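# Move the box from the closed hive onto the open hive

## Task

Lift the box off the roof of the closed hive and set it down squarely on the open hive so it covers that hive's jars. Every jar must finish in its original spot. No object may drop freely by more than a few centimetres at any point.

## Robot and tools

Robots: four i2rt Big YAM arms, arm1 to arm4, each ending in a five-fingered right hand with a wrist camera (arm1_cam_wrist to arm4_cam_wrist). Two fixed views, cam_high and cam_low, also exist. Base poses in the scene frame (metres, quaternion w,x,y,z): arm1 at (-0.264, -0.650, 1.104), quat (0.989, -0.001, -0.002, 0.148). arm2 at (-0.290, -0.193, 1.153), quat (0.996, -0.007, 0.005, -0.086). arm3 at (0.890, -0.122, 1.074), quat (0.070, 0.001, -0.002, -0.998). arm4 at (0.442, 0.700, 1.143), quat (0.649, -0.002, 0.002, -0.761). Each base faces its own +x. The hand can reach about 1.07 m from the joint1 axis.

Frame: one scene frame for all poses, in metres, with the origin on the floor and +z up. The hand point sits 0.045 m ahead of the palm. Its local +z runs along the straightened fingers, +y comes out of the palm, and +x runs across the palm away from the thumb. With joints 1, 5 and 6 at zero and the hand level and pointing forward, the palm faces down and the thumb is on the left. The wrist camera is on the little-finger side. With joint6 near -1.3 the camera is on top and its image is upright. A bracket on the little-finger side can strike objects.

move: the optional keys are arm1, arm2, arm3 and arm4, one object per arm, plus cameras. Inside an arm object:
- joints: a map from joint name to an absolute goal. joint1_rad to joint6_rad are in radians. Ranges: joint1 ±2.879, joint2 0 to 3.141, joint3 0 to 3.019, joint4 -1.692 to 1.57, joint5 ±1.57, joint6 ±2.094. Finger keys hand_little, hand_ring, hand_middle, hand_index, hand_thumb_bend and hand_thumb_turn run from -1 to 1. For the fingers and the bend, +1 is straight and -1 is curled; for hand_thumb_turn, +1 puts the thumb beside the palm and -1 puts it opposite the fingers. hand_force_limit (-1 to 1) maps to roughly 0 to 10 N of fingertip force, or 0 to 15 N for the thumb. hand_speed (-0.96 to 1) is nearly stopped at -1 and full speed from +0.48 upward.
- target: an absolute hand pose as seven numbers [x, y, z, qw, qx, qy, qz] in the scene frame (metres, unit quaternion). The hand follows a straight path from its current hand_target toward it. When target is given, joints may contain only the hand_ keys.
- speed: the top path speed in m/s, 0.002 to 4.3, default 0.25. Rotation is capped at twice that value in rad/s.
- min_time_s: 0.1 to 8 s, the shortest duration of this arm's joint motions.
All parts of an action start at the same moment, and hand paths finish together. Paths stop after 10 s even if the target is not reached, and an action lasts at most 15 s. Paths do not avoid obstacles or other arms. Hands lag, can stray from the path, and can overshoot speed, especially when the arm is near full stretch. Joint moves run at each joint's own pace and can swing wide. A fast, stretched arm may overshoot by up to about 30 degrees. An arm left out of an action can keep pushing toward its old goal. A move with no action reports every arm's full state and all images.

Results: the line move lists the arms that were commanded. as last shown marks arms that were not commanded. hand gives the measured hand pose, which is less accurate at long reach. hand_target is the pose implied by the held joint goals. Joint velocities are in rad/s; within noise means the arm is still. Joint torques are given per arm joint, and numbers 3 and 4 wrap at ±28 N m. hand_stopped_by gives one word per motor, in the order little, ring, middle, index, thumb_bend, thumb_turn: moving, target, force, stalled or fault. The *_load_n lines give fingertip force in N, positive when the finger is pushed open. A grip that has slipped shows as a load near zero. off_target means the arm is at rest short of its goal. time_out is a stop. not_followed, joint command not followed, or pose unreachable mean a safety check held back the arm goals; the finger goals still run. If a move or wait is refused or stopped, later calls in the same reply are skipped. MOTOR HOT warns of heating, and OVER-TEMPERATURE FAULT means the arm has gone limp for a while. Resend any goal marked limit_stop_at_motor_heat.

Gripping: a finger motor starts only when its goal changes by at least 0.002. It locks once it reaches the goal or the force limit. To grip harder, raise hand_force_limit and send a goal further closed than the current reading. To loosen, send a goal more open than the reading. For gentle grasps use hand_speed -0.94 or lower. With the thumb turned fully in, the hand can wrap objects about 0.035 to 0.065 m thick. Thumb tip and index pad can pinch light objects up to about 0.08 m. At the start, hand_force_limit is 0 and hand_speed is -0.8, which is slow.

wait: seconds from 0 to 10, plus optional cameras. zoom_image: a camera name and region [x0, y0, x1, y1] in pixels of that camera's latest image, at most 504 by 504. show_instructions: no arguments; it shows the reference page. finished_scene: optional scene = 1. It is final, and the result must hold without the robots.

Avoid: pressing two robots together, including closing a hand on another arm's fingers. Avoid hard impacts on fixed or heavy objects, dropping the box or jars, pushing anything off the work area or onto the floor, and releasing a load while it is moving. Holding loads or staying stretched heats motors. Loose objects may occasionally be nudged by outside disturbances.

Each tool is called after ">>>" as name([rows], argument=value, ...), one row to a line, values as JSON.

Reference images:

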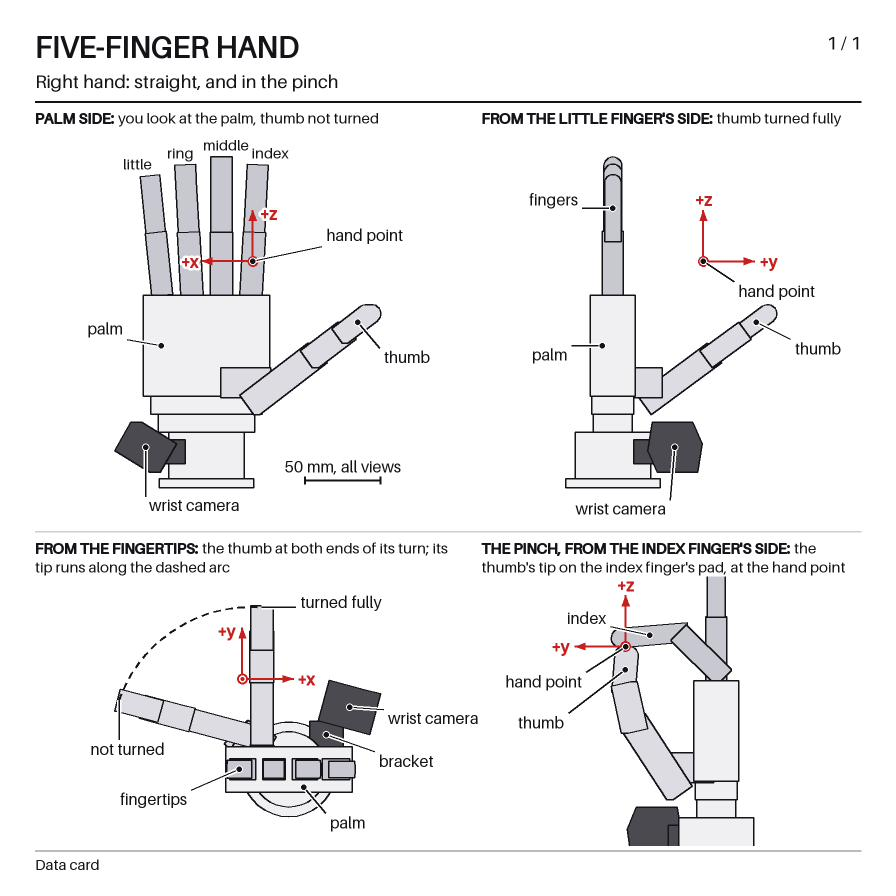

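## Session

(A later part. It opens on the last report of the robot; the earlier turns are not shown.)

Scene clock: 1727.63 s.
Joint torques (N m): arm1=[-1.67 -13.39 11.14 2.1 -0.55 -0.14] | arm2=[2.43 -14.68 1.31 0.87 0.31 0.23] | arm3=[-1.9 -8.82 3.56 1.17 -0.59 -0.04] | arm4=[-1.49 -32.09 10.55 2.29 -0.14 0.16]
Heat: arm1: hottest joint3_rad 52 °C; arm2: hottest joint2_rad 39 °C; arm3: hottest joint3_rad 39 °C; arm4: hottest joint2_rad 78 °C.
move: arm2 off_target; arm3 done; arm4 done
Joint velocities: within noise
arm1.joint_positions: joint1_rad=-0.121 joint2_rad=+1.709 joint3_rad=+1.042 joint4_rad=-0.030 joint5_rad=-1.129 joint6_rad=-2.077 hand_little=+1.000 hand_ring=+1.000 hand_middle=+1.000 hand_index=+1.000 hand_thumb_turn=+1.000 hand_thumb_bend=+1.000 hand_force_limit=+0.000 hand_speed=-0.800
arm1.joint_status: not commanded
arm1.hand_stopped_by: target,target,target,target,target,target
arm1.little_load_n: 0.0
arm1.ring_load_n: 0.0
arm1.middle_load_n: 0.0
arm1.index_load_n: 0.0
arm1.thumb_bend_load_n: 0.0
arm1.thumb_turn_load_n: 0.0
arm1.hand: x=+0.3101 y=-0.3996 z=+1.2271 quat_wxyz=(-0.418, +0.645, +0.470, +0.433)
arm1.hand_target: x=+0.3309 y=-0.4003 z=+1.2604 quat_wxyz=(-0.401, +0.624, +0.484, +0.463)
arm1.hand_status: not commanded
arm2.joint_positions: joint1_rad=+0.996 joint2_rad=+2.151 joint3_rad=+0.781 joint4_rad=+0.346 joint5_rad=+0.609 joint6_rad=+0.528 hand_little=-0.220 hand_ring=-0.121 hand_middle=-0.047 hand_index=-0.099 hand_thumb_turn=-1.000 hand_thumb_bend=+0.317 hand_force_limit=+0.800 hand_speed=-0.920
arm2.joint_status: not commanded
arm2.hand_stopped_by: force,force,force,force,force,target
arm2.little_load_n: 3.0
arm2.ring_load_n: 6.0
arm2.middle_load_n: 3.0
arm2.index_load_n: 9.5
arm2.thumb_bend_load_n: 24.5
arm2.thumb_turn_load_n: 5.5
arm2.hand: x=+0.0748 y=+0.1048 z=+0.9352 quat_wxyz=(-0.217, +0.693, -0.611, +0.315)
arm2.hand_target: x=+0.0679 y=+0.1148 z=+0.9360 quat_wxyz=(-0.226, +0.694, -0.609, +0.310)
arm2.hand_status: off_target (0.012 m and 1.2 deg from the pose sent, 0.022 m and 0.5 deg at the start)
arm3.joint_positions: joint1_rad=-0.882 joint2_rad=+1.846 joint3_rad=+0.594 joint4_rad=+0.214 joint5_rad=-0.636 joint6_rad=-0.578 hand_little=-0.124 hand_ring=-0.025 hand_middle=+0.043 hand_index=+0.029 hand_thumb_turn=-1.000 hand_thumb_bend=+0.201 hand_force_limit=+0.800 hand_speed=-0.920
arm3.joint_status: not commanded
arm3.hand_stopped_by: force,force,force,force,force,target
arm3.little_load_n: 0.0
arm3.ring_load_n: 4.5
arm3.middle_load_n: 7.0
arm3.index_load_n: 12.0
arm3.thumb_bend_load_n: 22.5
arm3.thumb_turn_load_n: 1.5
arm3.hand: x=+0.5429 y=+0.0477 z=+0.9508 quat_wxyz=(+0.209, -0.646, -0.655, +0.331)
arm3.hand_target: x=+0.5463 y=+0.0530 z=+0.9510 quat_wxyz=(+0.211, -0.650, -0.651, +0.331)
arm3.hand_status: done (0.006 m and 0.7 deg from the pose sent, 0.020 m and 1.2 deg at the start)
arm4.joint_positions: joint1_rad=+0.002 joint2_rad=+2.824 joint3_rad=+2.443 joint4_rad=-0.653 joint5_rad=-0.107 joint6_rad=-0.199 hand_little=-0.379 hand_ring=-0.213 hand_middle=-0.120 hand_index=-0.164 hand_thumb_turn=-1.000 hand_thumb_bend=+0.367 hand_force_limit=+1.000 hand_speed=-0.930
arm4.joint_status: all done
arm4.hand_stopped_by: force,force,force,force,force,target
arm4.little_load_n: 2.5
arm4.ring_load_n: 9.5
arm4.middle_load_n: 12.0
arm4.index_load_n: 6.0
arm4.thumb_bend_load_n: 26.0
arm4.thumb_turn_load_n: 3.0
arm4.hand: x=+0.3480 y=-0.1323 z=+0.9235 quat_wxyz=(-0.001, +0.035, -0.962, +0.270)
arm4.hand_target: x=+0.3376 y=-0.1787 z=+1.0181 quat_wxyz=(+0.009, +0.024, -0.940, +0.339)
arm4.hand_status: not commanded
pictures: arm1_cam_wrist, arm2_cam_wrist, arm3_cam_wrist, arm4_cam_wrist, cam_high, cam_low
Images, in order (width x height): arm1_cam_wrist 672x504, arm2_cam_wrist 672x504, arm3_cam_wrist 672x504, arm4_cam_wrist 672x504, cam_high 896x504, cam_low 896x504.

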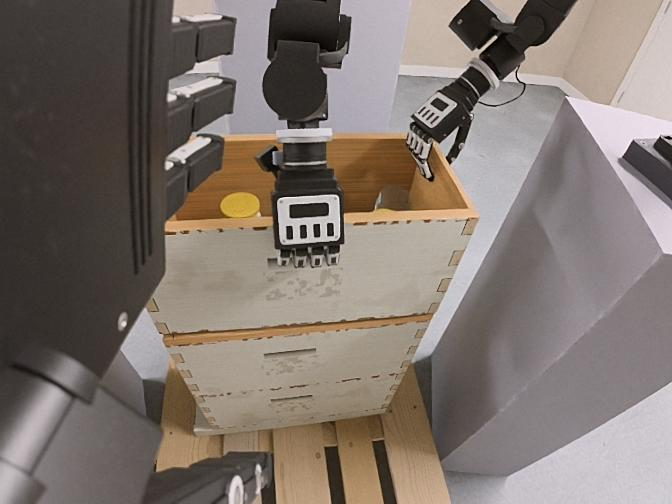

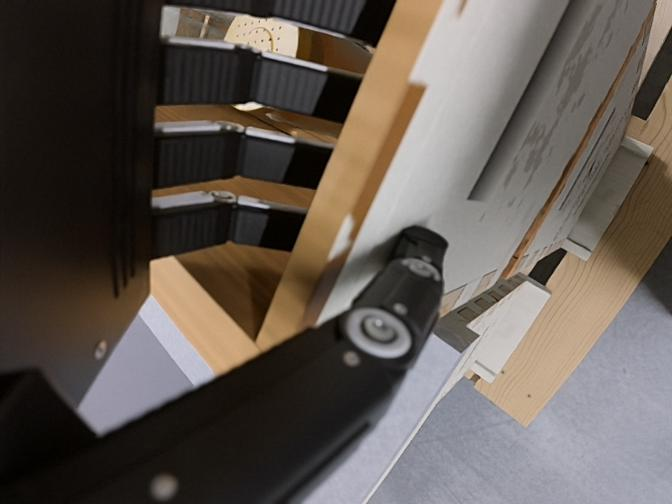

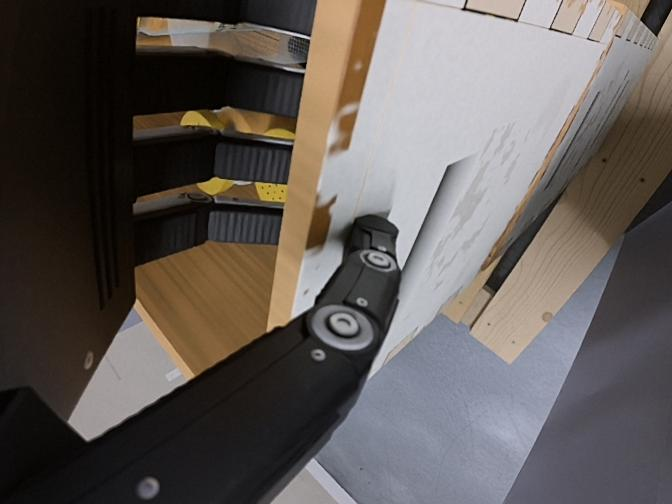

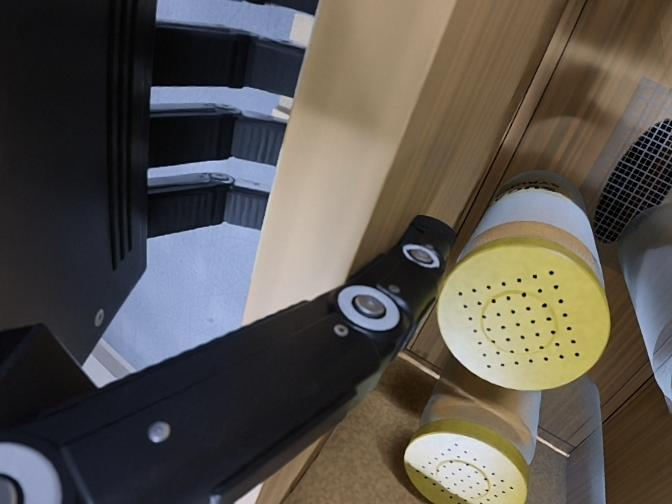

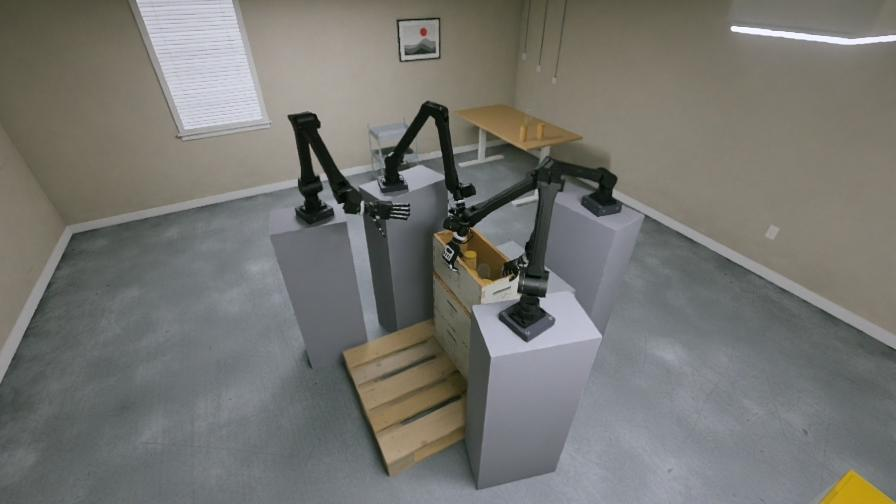

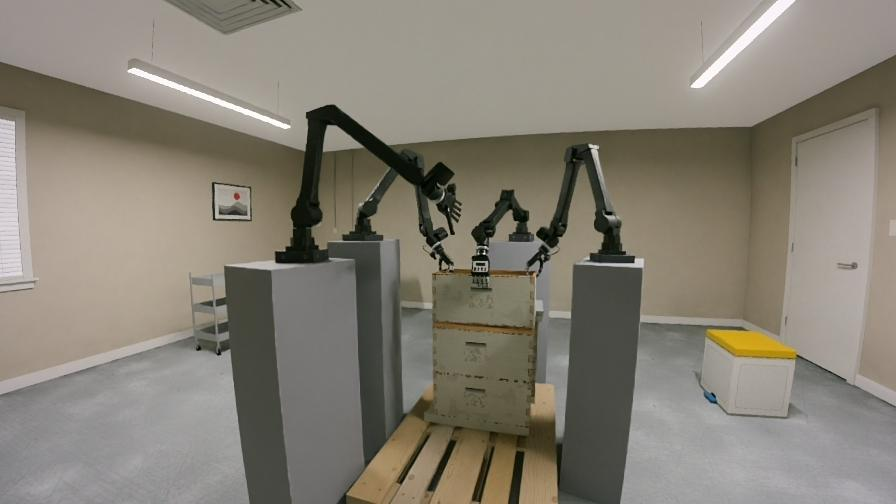

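>>> move(arm2={"target":[0.0668,0.1190,0.934,0.2256,-0.6945,0.6088,-0.3101],"speed":0.02}, arm3={"target":[0.5454,0.0610,0.949,0.2111,-0.6499,-0.6507,0.3315],"speed":0.02}, arm4={"joints":{"joint2_rad":2.740,"joint3_rad":2.475,"joint4_rad":-0.66},"min_time_s":1.2}, cameras=["cam_low","arm4_cam_wrist","arm1_cam_wrist"])

>>> zoom_image(camera="arm1_cam_wrist", region=[140, 290, 220, 370])

>>> zoom_image(camera="arm1_cam_wrist", region=[380, 280, 460, 360])

>>> zoom_image(camera="arm4_cam_wrist", region=[440, 100, 560, 220])

>>> zoom_image(camera="arm4_cam_wrist", region=[380, 302, 672, 504])

Scene clock: 1741.90 s.
Joint torques (N m): arm1=[-1.2 -13.45 11.07 2.03 -0.57 -0.12] | arm2=[2.55 -14.8 1.5 0.62 0.41 0.25] | arm3=[-2.02 -9.05 4.14 0.51 -0.53 -0.04] | arm4=[-1.49 -31.85 10.77 1.24 -0.12 0.18]
Heat: arm1: hottest joint3_rad 52 °C; arm2: hottest joint2_rad 40 °C; arm3: hottest joint3_rad 39 °C; arm4: hottest joint2_rad 73 °C.
move: arm2 off_target; arm3 done; arm4 done
Joint velocities: within noise
arm1: as last shown
arm2.joint_positions: joint1_rad=+1.003 joint2_rad=+2.159 joint3_rad=+0.788 joint4_rad=+0.346 joint5_rad=+0.610 joint6_rad=+0.534 hand_little=-0.220 hand_ring=-0.121 hand_middle=-0.047 hand_index=-0.099 hand_thumb_turn=-1.000 hand_thumb_bend=+0.317 hand_force_limit=+0.800 hand_speed=-0.920
arm2.joint_status: not commanded
arm2.hand_stopped_by: force,force,force,force,force,target
arm2.little_load_n: 4.0
arm2.ring_load_n: 7.0
arm2.middle_load_n: 3.5
arm2.index_load_n: 9.0
arm2.thumb_bend_load_n: 24.5
arm2.thumb_turn_load_n: 4.5
arm2.hand: x=+0.0738 y=+0.1079 z=+0.9327 quat_wxyz=(-0.218, +0.693, -0.611, +0.315)
arm2.hand_target: x=+0.0667 y=+0.1187 z=+0.9339 quat_wxyz=(-0.226, +0.695, -0.609, +0.310)
arm2.hand_status: off_target (0.013 m and 1.0 deg from the pose sent, 0.016 m and 1.2 deg at the start)
arm3.joint_positions: joint1_rad=-0.893 joint2_rad=+1.861 joint3_rad=+0.605 joint4_rad=+0.214 joint5_rad=-0.645 joint6_rad=-0.592 hand_little=-0.124 hand_ring=-0.025 hand_middle=+0.043 hand_index=+0.029 hand_thumb_turn=-1.000 hand_thumb_bend=+0.201 hand_force_limit=+0.800 hand_speed=-0.920
arm3.joint_status: not commanded
arm3.hand_stopped_by: force,force,force,force,force,target
arm3.little_load_n: 0.0
arm3.ring_load_n: 4.0
arm3.middle_load_n: 7.0
arm3.index_load_n: 12.5
arm3.thumb_bend_load_n: 22.0
arm3.thumb_turn_load_n: 2.0
arm3.hand: x=+0.5424 y=+0.0530 z=+0.9480 quat_wxyz=(+0.211, -0.644, -0.656, +0.332)
arm3.hand_target: x=+0.5454 y=+0.0609 z=+0.9490 quat_wxyz=(+0.211, -0.650, -0.651, +0.331)
arm3.hand_status: done (0.009 m and 0.8 deg from the pose sent, 0.014 m and 0.7 deg at the start)
arm4.joint_positions: joint1_rad=+0.002 joint2_rad=+2.825 joint3_rad=+2.436 joint4_rad=-0.656 joint5_rad=-0.107 joint6_rad=-0.202 hand_little=-0.379 hand_ring=-0.213 hand_middle=-0.120 hand_index=-0.164 hand_thumb_turn=-1.000 hand_thumb_bend=+0.367 hand_force_limit=+1.000 hand_speed=-0.930
arm4.joint_status: all done
arm4.hand_stopped_by: force,force,force,force,force,target
arm4.little_load_n: 2.5
arm4.ring_load_n: 10.0
arm4.middle_load_n: 12.0
arm4.index_load_n: 6.0
arm4.thumb_bend_load_n: 26.5
arm4.thumb_turn_load_n: 3.0
arm4.hand: x=+0.3484 y=-0.1281 z=+0.9193 quat_wxyz=(-0.001, +0.036, -0.964, +0.264)
arm4.hand_target: x=+0.3393 y=-0.1680 z=+1.0079 quat_wxyz=(+0.006, +0.023, -0.947, +0.321)
arm4.hand_status: not commanded
pictures: arm1_cam_wrist, arm4_cam_wrist, cam_low
Images, in order (width x height): arm1_cam_wrist 672x504, arm4_cam_wrist 672x504, cam_low 896x504.

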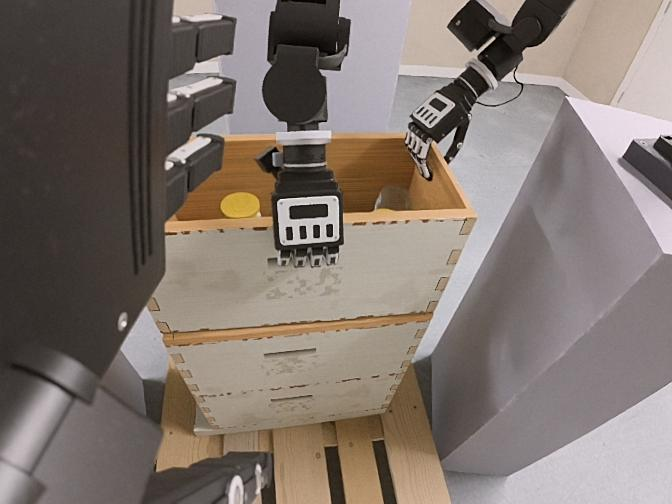

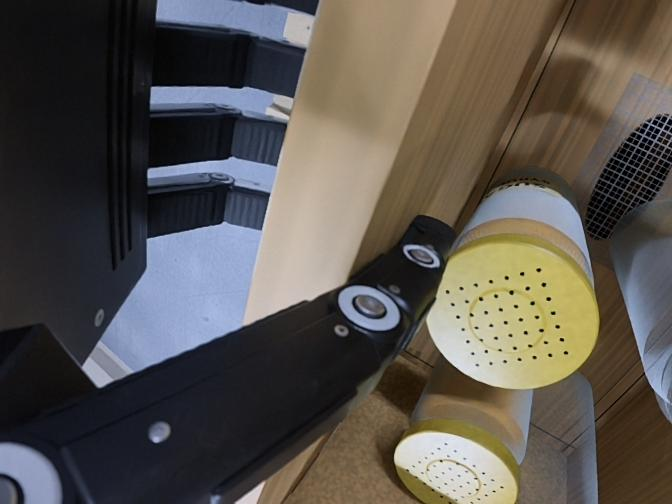

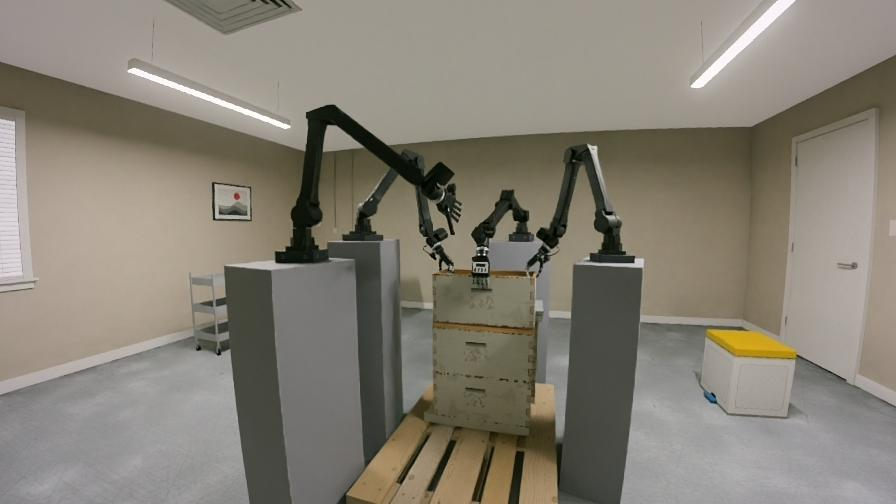

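Scaled by 6.300 from the camera's image (finer frame: 960x720).

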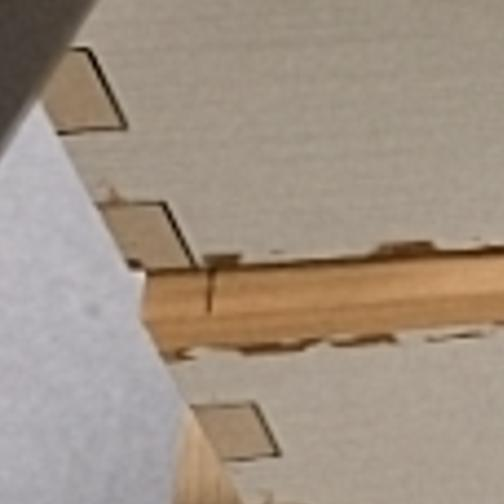

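Scaled by 6.300 from the camera's image (finer frame: 960x720).

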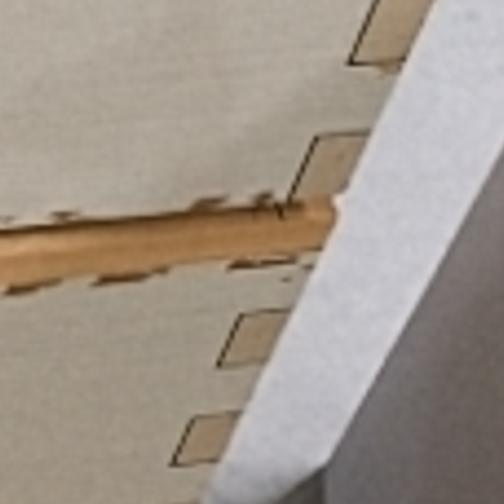

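Scaled by 4.200 from the camera's image (finer frame: 960x720).

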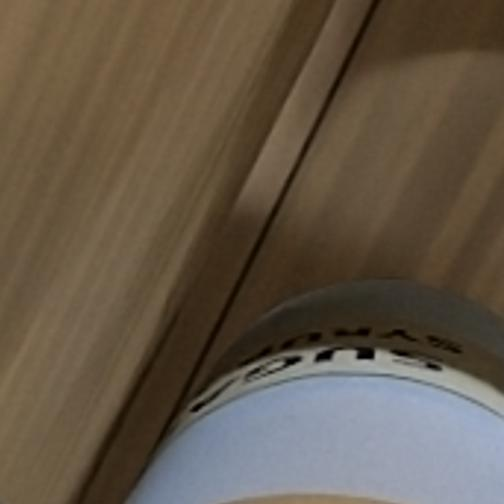

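Scaled by 1.726 from the camera's image (finer frame: 960x720).

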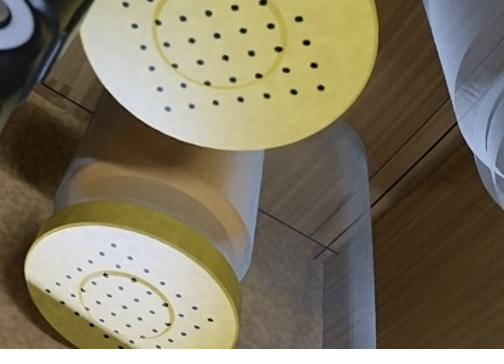

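>>> move(arm2={"target":[0.0668,0.1140,0.922,0.2256,-0.6945,0.6088,-0.3101],"speed":0.015}, arm3={"target":[0.5454,0.0660,0.937,0.2111,-0.6499,-0.6507,0.3315],"speed":0.015}, arm4={"joints":{"joint2_rad":2.754,"joint3_rad":2.475,"joint4_rad":-0.65},"min_time_s":1.2}, cameras=["cam_low","arm4_cam_wrist","arm1_cam_wrist"])

>>> zoom_image(camera="arm1_cam_wrist", region=[140, 290, 220, 370])

>>> zoom_image(camera="arm1_cam_wrist", region=[380, 280, 460, 360])

>>> zoom_image(camera="arm4_cam_wrist", region=[440, 100, 560, 220])

>>> zoom_image(camera="arm4_cam_wrist", region=[380, 302, 672, 504])

>>> zoom_image(camera="cam_low", region=[425, 300, 485, 350])

>>> zoom_image(camera="cam_low", region=[485, 300, 545, 350])

Scene clock: 1751.53 s.
Joint torques (N m): arm1=[-1.26 -13.27 11.19 2.07 -0.56 -0.11] | arm2=[1.85 -14.21 0.99 0.87 0.4 0.17] | arm3=[-1.96 -8.88 3.73 1.21 -0.52 0.01] | arm4=[-1.32 -31.68 10.63 1.66 -0.12 0.27]
Heat: arm1: hottest joint3_rad 52 °C; arm2: hottest joint2_rad 40 °C; arm3: hottest joint3_rad 39 °C; arm4: hottest joint2_rad 74 °C.
move: arm2 done; arm3 done; arm4 done
Joint velocities: within noise
arm1: as last shown
arm2.joint_positions: joint1_rad=+1.004 joint2_rad=+2.185 joint3_rad=+0.793 joint4_rad=+0.381 joint5_rad=+0.607 joint6_rad=+0.533 hand_little=-0.220 hand_ring=-0.121 hand_middle=-0.047 hand_index=-0.099 hand_thumb_turn=-1.000 hand_thumb_bend=+0.317 hand_force_limit=+0.800 hand_speed=-0.920
arm2.joint_status: not commanded
arm2.hand_stopped_by: force,force,force,force,force,target
arm2.little_load_n: 4.0
arm2.ring_load_n: 6.5
arm2.middle_load_n: 2.5
arm2.index_load_n: 9.0
arm2.thumb_bend_load_n: 24.0
arm2.thumb_turn_load_n: 5.0
arm2.hand: x=+0.0746 y=+0.1105 z=+0.9252 quat_wxyz=(-0.224, +0.692, -0.611, +0.313)
arm2.hand_target: x=+0.0668 y=+0.1138 z=+0.9220 quat_wxyz=(-0.225, +0.695, -0.609, +0.310)
arm2.hand_status: done (0.009 m and 0.5 deg from the pose sent, 0.014 m and 1.0 deg at the start)
arm3.joint_positions: joint1_rad=-0.905 joint2_rad=+1.900 joint3_rad=+0.621 joint4_rad=+0.221 joint5_rad=-0.651 joint6_rad=-0.609 hand_little=-0.124 hand_ring=-0.025 hand_middle=+0.043 hand_index=+0.029 hand_thumb_turn=-1.000 hand_thumb_bend=+0.201 hand_force_limit=+0.800 hand_speed=-0.920
arm3.joint_status: not commanded
arm3.hand_stopped_by: force,force,force,force,force,target
arm3.little_load_n: 0.0
arm3.ring_load_n: 4.0
arm3.middle_load_n: 6.5
arm3.index_load_n: 12.0
arm3.thumb_bend_load_n: 23.0
arm3.thumb_turn_load_n: 2.5
arm3.hand: x=+0.5434 y=+0.0577 z=+0.9373 quat_wxyz=(+0.207, -0.645, -0.657, +0.332)
arm3.hand_target: x=+0.5455 y=+0.0659 z=+0.9370 quat_wxyz=(+0.211, -0.650, -0.651, +0.331)
arm3.hand_status: done (0.009 m and 1.0 deg from the pose sent, 0.017 m and 0.8 deg at the start)
arm4.joint_positions: joint1_rad=+0.002 joint2_rad=+2.837 joint3_rad=+2.436 joint4_rad=-0.656 joint5_rad=-0.107 joint6_rad=-0.207 hand_little=-0.379 hand_ring=-0.213 hand_middle=-0.120 hand_index=-0.164 hand_thumb_turn=-1.000 hand_thumb_bend=+0.367 hand_force_limit=+1.000 hand_speed=-0.930
arm4.joint_status: all done
arm4.hand_stopped_by: force,force,force,force,force,target
arm4.little_load_n: 2.5
arm4.ring_load_n: 10.5
arm4.middle_load_n: 13.5
arm4.index_load_n: 7.5
arm4.thumb_bend_load_n: 26.0
arm4.thumb_turn_load_n: 4.5
arm4.hand: x=+0.3486 y=-0.1237 z=+0.9094 quat_wxyz=(-0.002, +0.039, -0.965, +0.258)
arm4.hand_target: x=+0.3394 y=-0.1666 z=+0.9970 quat_wxyz=(+0.006, +0.022, -0.948, +0.319)
arm4.hand_status: not commanded
pictures: arm1_cam_wrist, arm4_cam_wrist, cam_low
Images, in order (width x height): arm1_cam_wrist 672x504, arm4_cam_wrist 672x504, cam_low 896x504.

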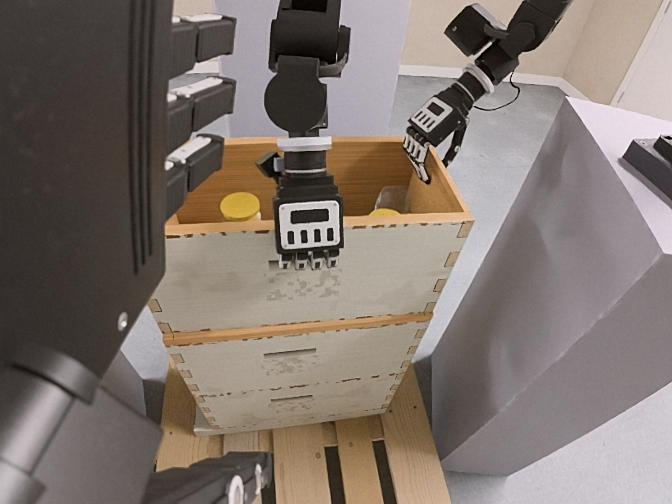

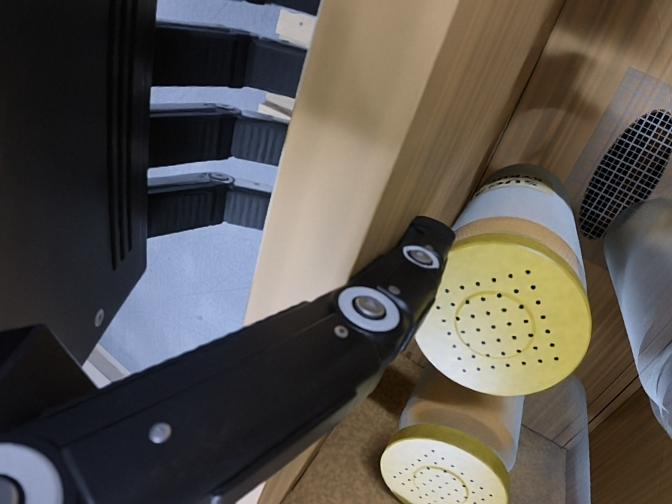

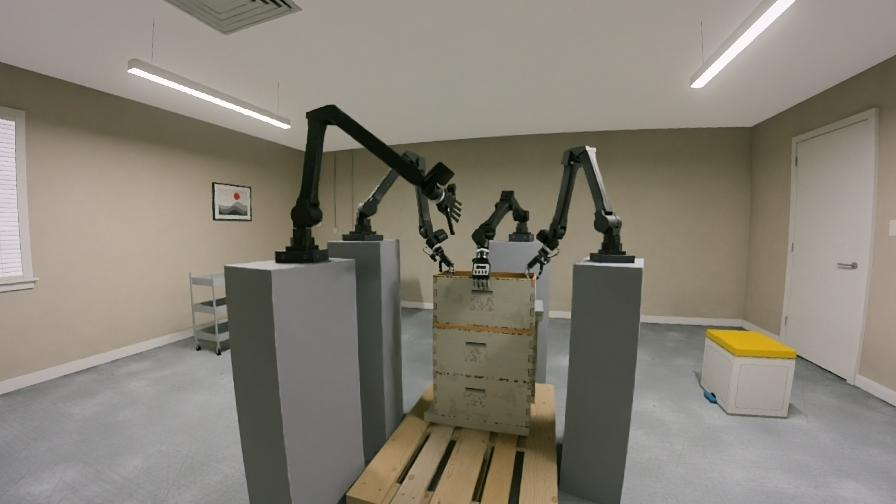

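Scaled by 6.300 from the camera's image (finer frame: 960x720).

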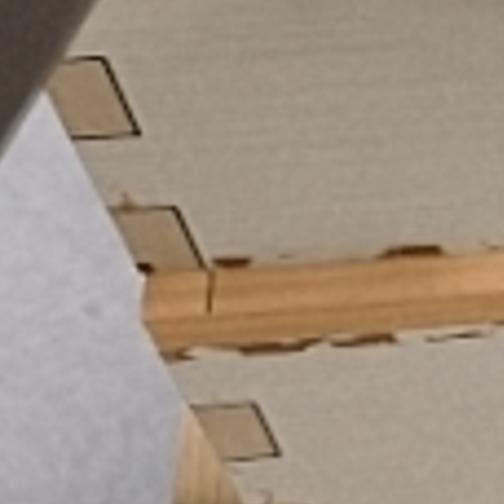

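Scaled by 6.300 from the camera's image (finer frame: 960x720).

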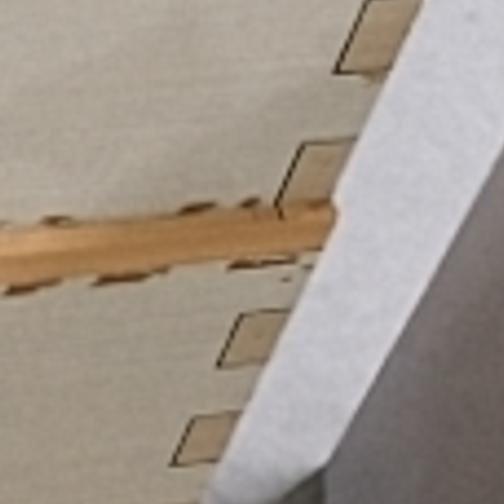

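Scaled by 4.200 from the camera's image (finer frame: 960x720).

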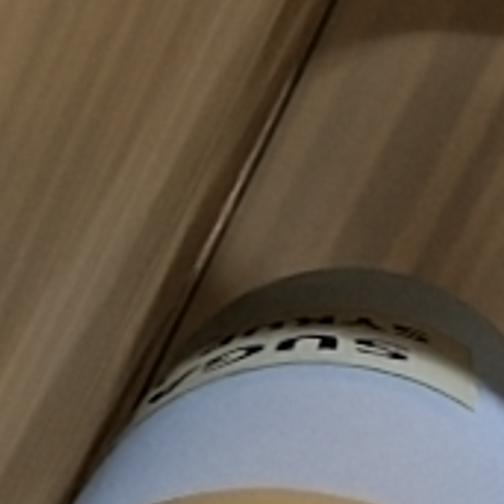

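Scaled by 1.726 from the camera's image (finer frame: 960x720).

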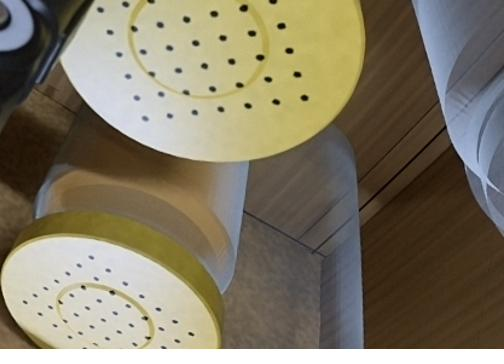

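Scaled by 8.400 from the camera's image (finer frame: 1280x720).

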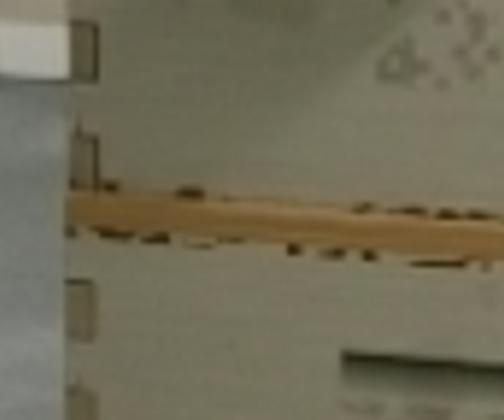

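Scaled by 8.400 from the camera's image (finer frame: 1280x720).

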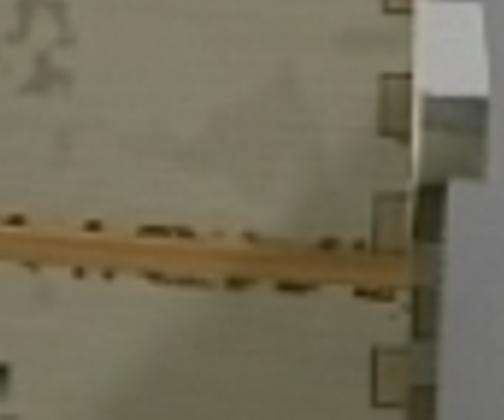

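>>> move(arm2={"target":[0.0658,0.1000,0.925,0.2256,-0.6945,0.6088,-0.3101],"speed":0.02}, arm3={"target":[0.5455,0.0660,0.936,0.2111,-0.6499,-0.6507,0.3315],"speed":0.02}, cameras=["cam_low","arm4_cam_wrist","arm1_cam_wrist","cam_high"])

>>> zoom_image(camera="arm1_cam_wrist", region=[140, 290, 220, 370])

>>> zoom_image(camera="arm1_cam_wrist", region=[380, 280, 460, 360])

>>> zoom_image(camera="arm4_cam_wrist", region=[440, 0, 600, 220])

>>> zoom_image(camera="cam_high", region=[425, 245, 485, 305])

Scene clock: 1765.07 s.
Joint torques (N m): arm1=[-1.32 -13.39 11.19 2.13 -0.56 -0.11] | arm2=[0.21 -15.09 -0.42 0.9 0.2 0.11] | arm3=[-1.96 -8.76 3.58 1.17 -0.49 0.02] | arm4=[-1.73 -30.92 10.66 1.54 -0.12 0.32]
Heat: arm1: hottest joint3_rad 52 °C; arm2: hottest joint2_rad 40 °C; arm3: hottest joint3_rad 39 °C; arm4: hottest joint2_rad 71 °C.
move: arm2 off_target; arm3 done
Joint velocities: within noise
arm1, arm4: as last shown
arm2.joint_positions: joint1_rad=+1.004 joint2_rad=+2.186 joint3_rad=+0.776 joint4_rad=+0.415 joint5_rad=+0.601 joint6_rad=+0.517 hand_little=-0.220 hand_ring=-0.121 hand_middle=-0.047 hand_index=-0.099 hand_thumb_turn=-1.000 hand_thumb_bend=+0.317 hand_force_limit=+0.800 hand_speed=-0.920
arm2.joint_status: not commanded
arm2.hand_stopped_by: force,force,force,force,force,target
arm2.little_load_n: 3.0
arm2.ring_load_n: 6.5
arm2.middle_load_n: 3.0
arm2.index_load_n: 10.0
arm2.thumb_bend_load_n: 23.0
arm2.thumb_turn_load_n: 5.5
arm2.hand: x=+0.0722 y=+0.1088 z=+0.9255 quat_wxyz=(-0.230, +0.695, -0.606, +0.312)
arm2.hand_target: x=+0.0658 y=+0.1002 z=+0.9249 quat_wxyz=(-0.226, +0.695, -0.609, +0.310)
arm2.hand_status: off_target (0.011 m and 0.7 deg from the pose sent, 0.014 m and 0.5 deg at the start)
arm3.joint_positions: joint1_rad=-0.905 joint2_rad=+1.902 joint3_rad=+0.624 joint4_rad=+0.225 joint5_rad=-0.652 joint6_rad=-0.610 hand_little=-0.124 hand_ring=-0.025 hand_middle=+0.043 hand_index=+0.029 hand_thumb_turn=-1.000 hand_thumb_bend=+0.201 hand_force_limit=+0.800 hand_speed=-0.920
arm3.joint_status: not commanded
arm3.hand_stopped_by: force,force,force,force,force,target
arm3.little_load_n: 0.0
arm3.ring_load_n: 5.0
arm3.middle_load_n: 6.5
arm3.index_load_n: 11.5
arm3.thumb_bend_load_n: 22.5
arm3.thumb_turn_load_n: 2.0
arm3.hand: x=+0.5420 y=+0.0590 z=+0.9374 quat_wxyz=(+0.210, -0.643, -0.657, +0.332)
arm3.hand_target: x=+0.5456 y=+0.0658 z=+0.9360 quat_wxyz=(+0.211, -0.650, -0.651, +0.331)
arm3.hand_status: done (0.008 m and 1.1 deg from the pose sent, 0.009 m and 1.0 deg at the start)
arm4.joint_positions: joint1_rad=+0.002 joint2_rad=+2.837 joint3_rad=+2.436 joint4_rad=-0.656 joint5_rad=-0.107 joint6_rad=-0.211 hand_little=-0.379 hand_ring=-0.213 hand_middle=-0.120 hand_index=-0.164 hand_thumb_turn=-1.000 hand_thumb_bend=+0.367 hand_force_limit=+1.000 hand_speed=-0.930
arm4.little_load_n: 3.0
arm4.middle_load_n: 13.0
arm4.index_load_n: 7.0
arm4.thumb_turn_load_n: 4.0
arm4.hand: x=+0.3484 y=-0.1238 z=+0.9093 quat_wxyz=(-0.001, +0.041, -0.965, +0.258)
arm4.hand_target: x=+0.3394 y=-0.1667 z=+0.9971 quat_wxyz=(+0.006, +0.022, -0.948, +0.319)
pictures: arm1_cam_wrist, arm4_cam_wrist, cam_high, cam_low
Images, in order (width x height): arm1_cam_wrist 672x504, arm4_cam_wrist 672x504, cam_high 896x504, cam_low 896x504.

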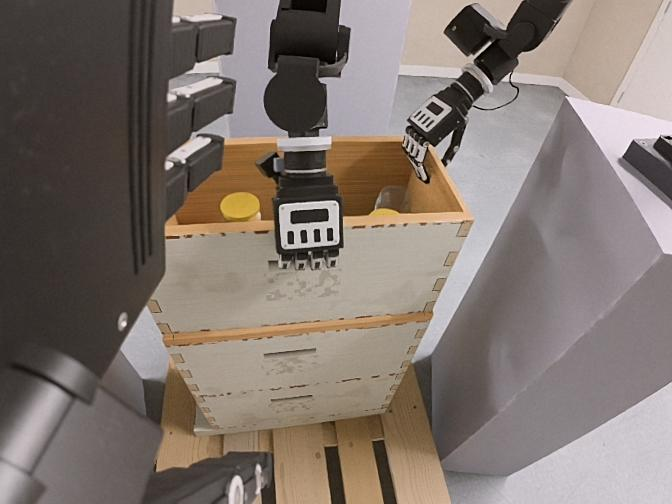

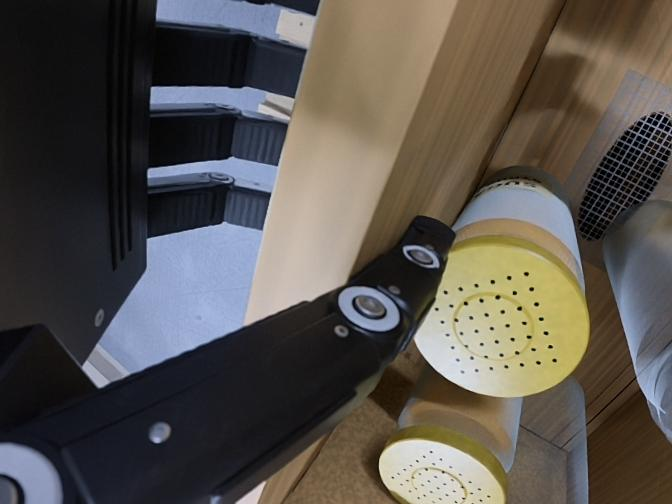

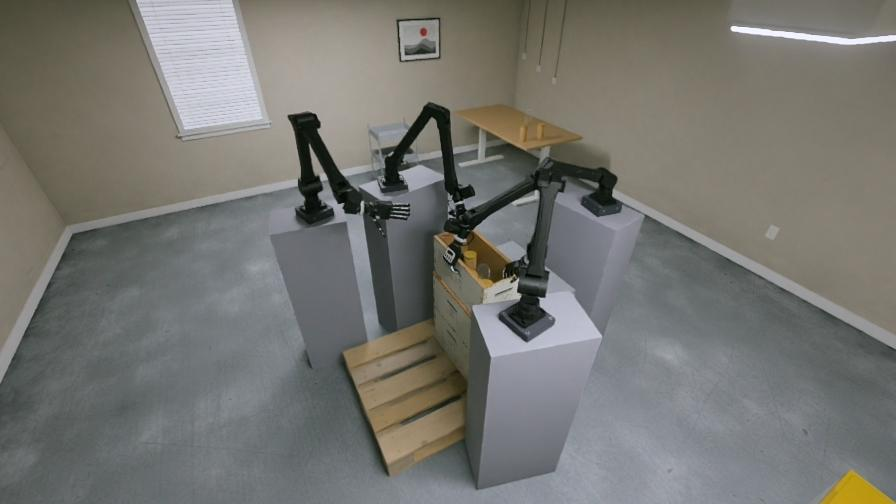

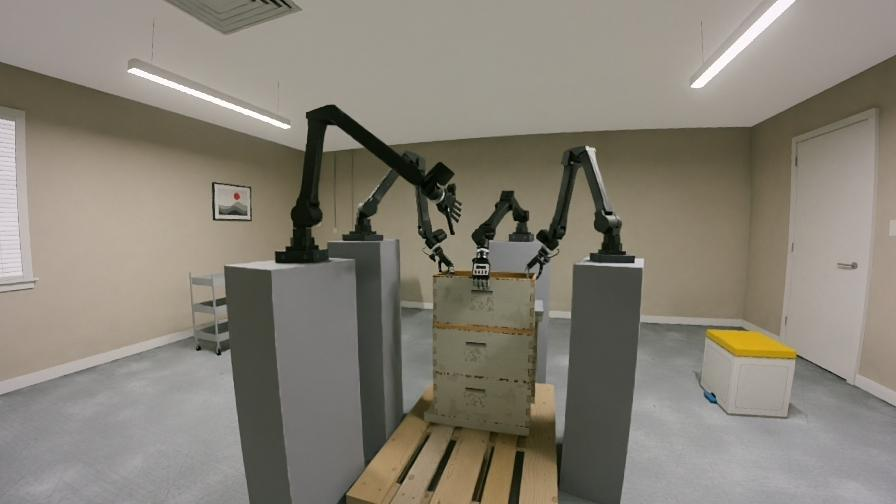

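Scaled by 6.300 from the camera's image (finer frame: 960x720).

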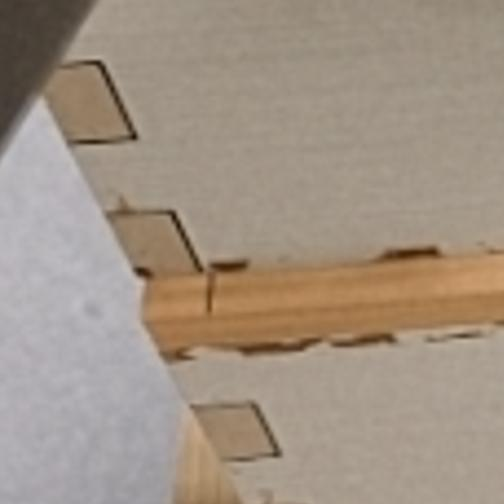

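Scaled by 6.300 from the camera's image (finer frame: 960x720).

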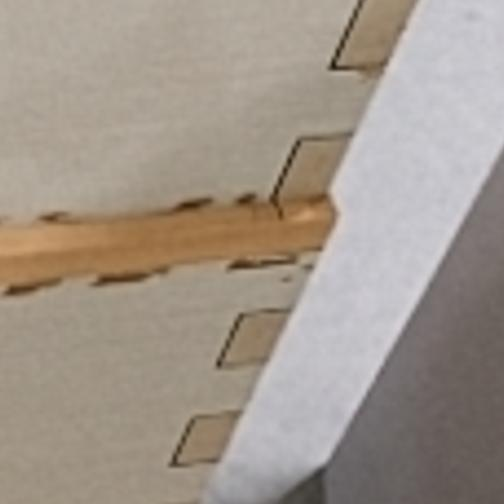

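Scaled by 2.291 from the camera's image (finer frame: 960x720).

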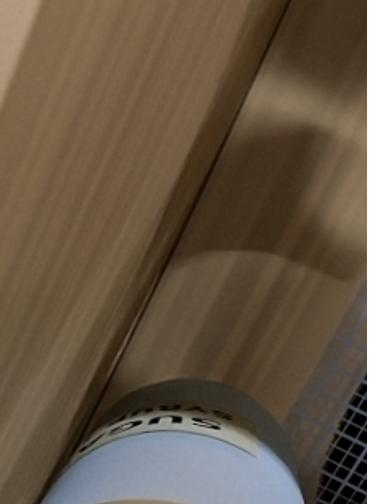

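Scaled by 8.400 from the camera's image (finer frame: 1280x720).

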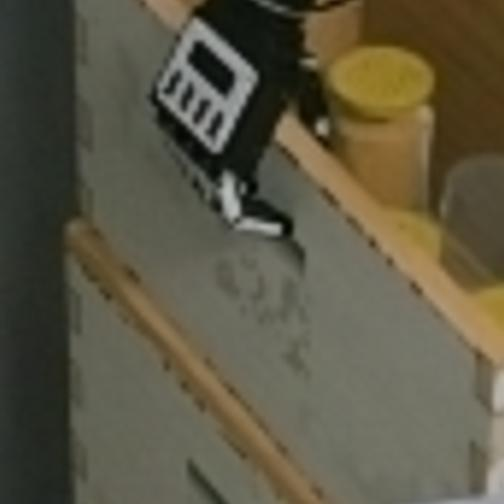

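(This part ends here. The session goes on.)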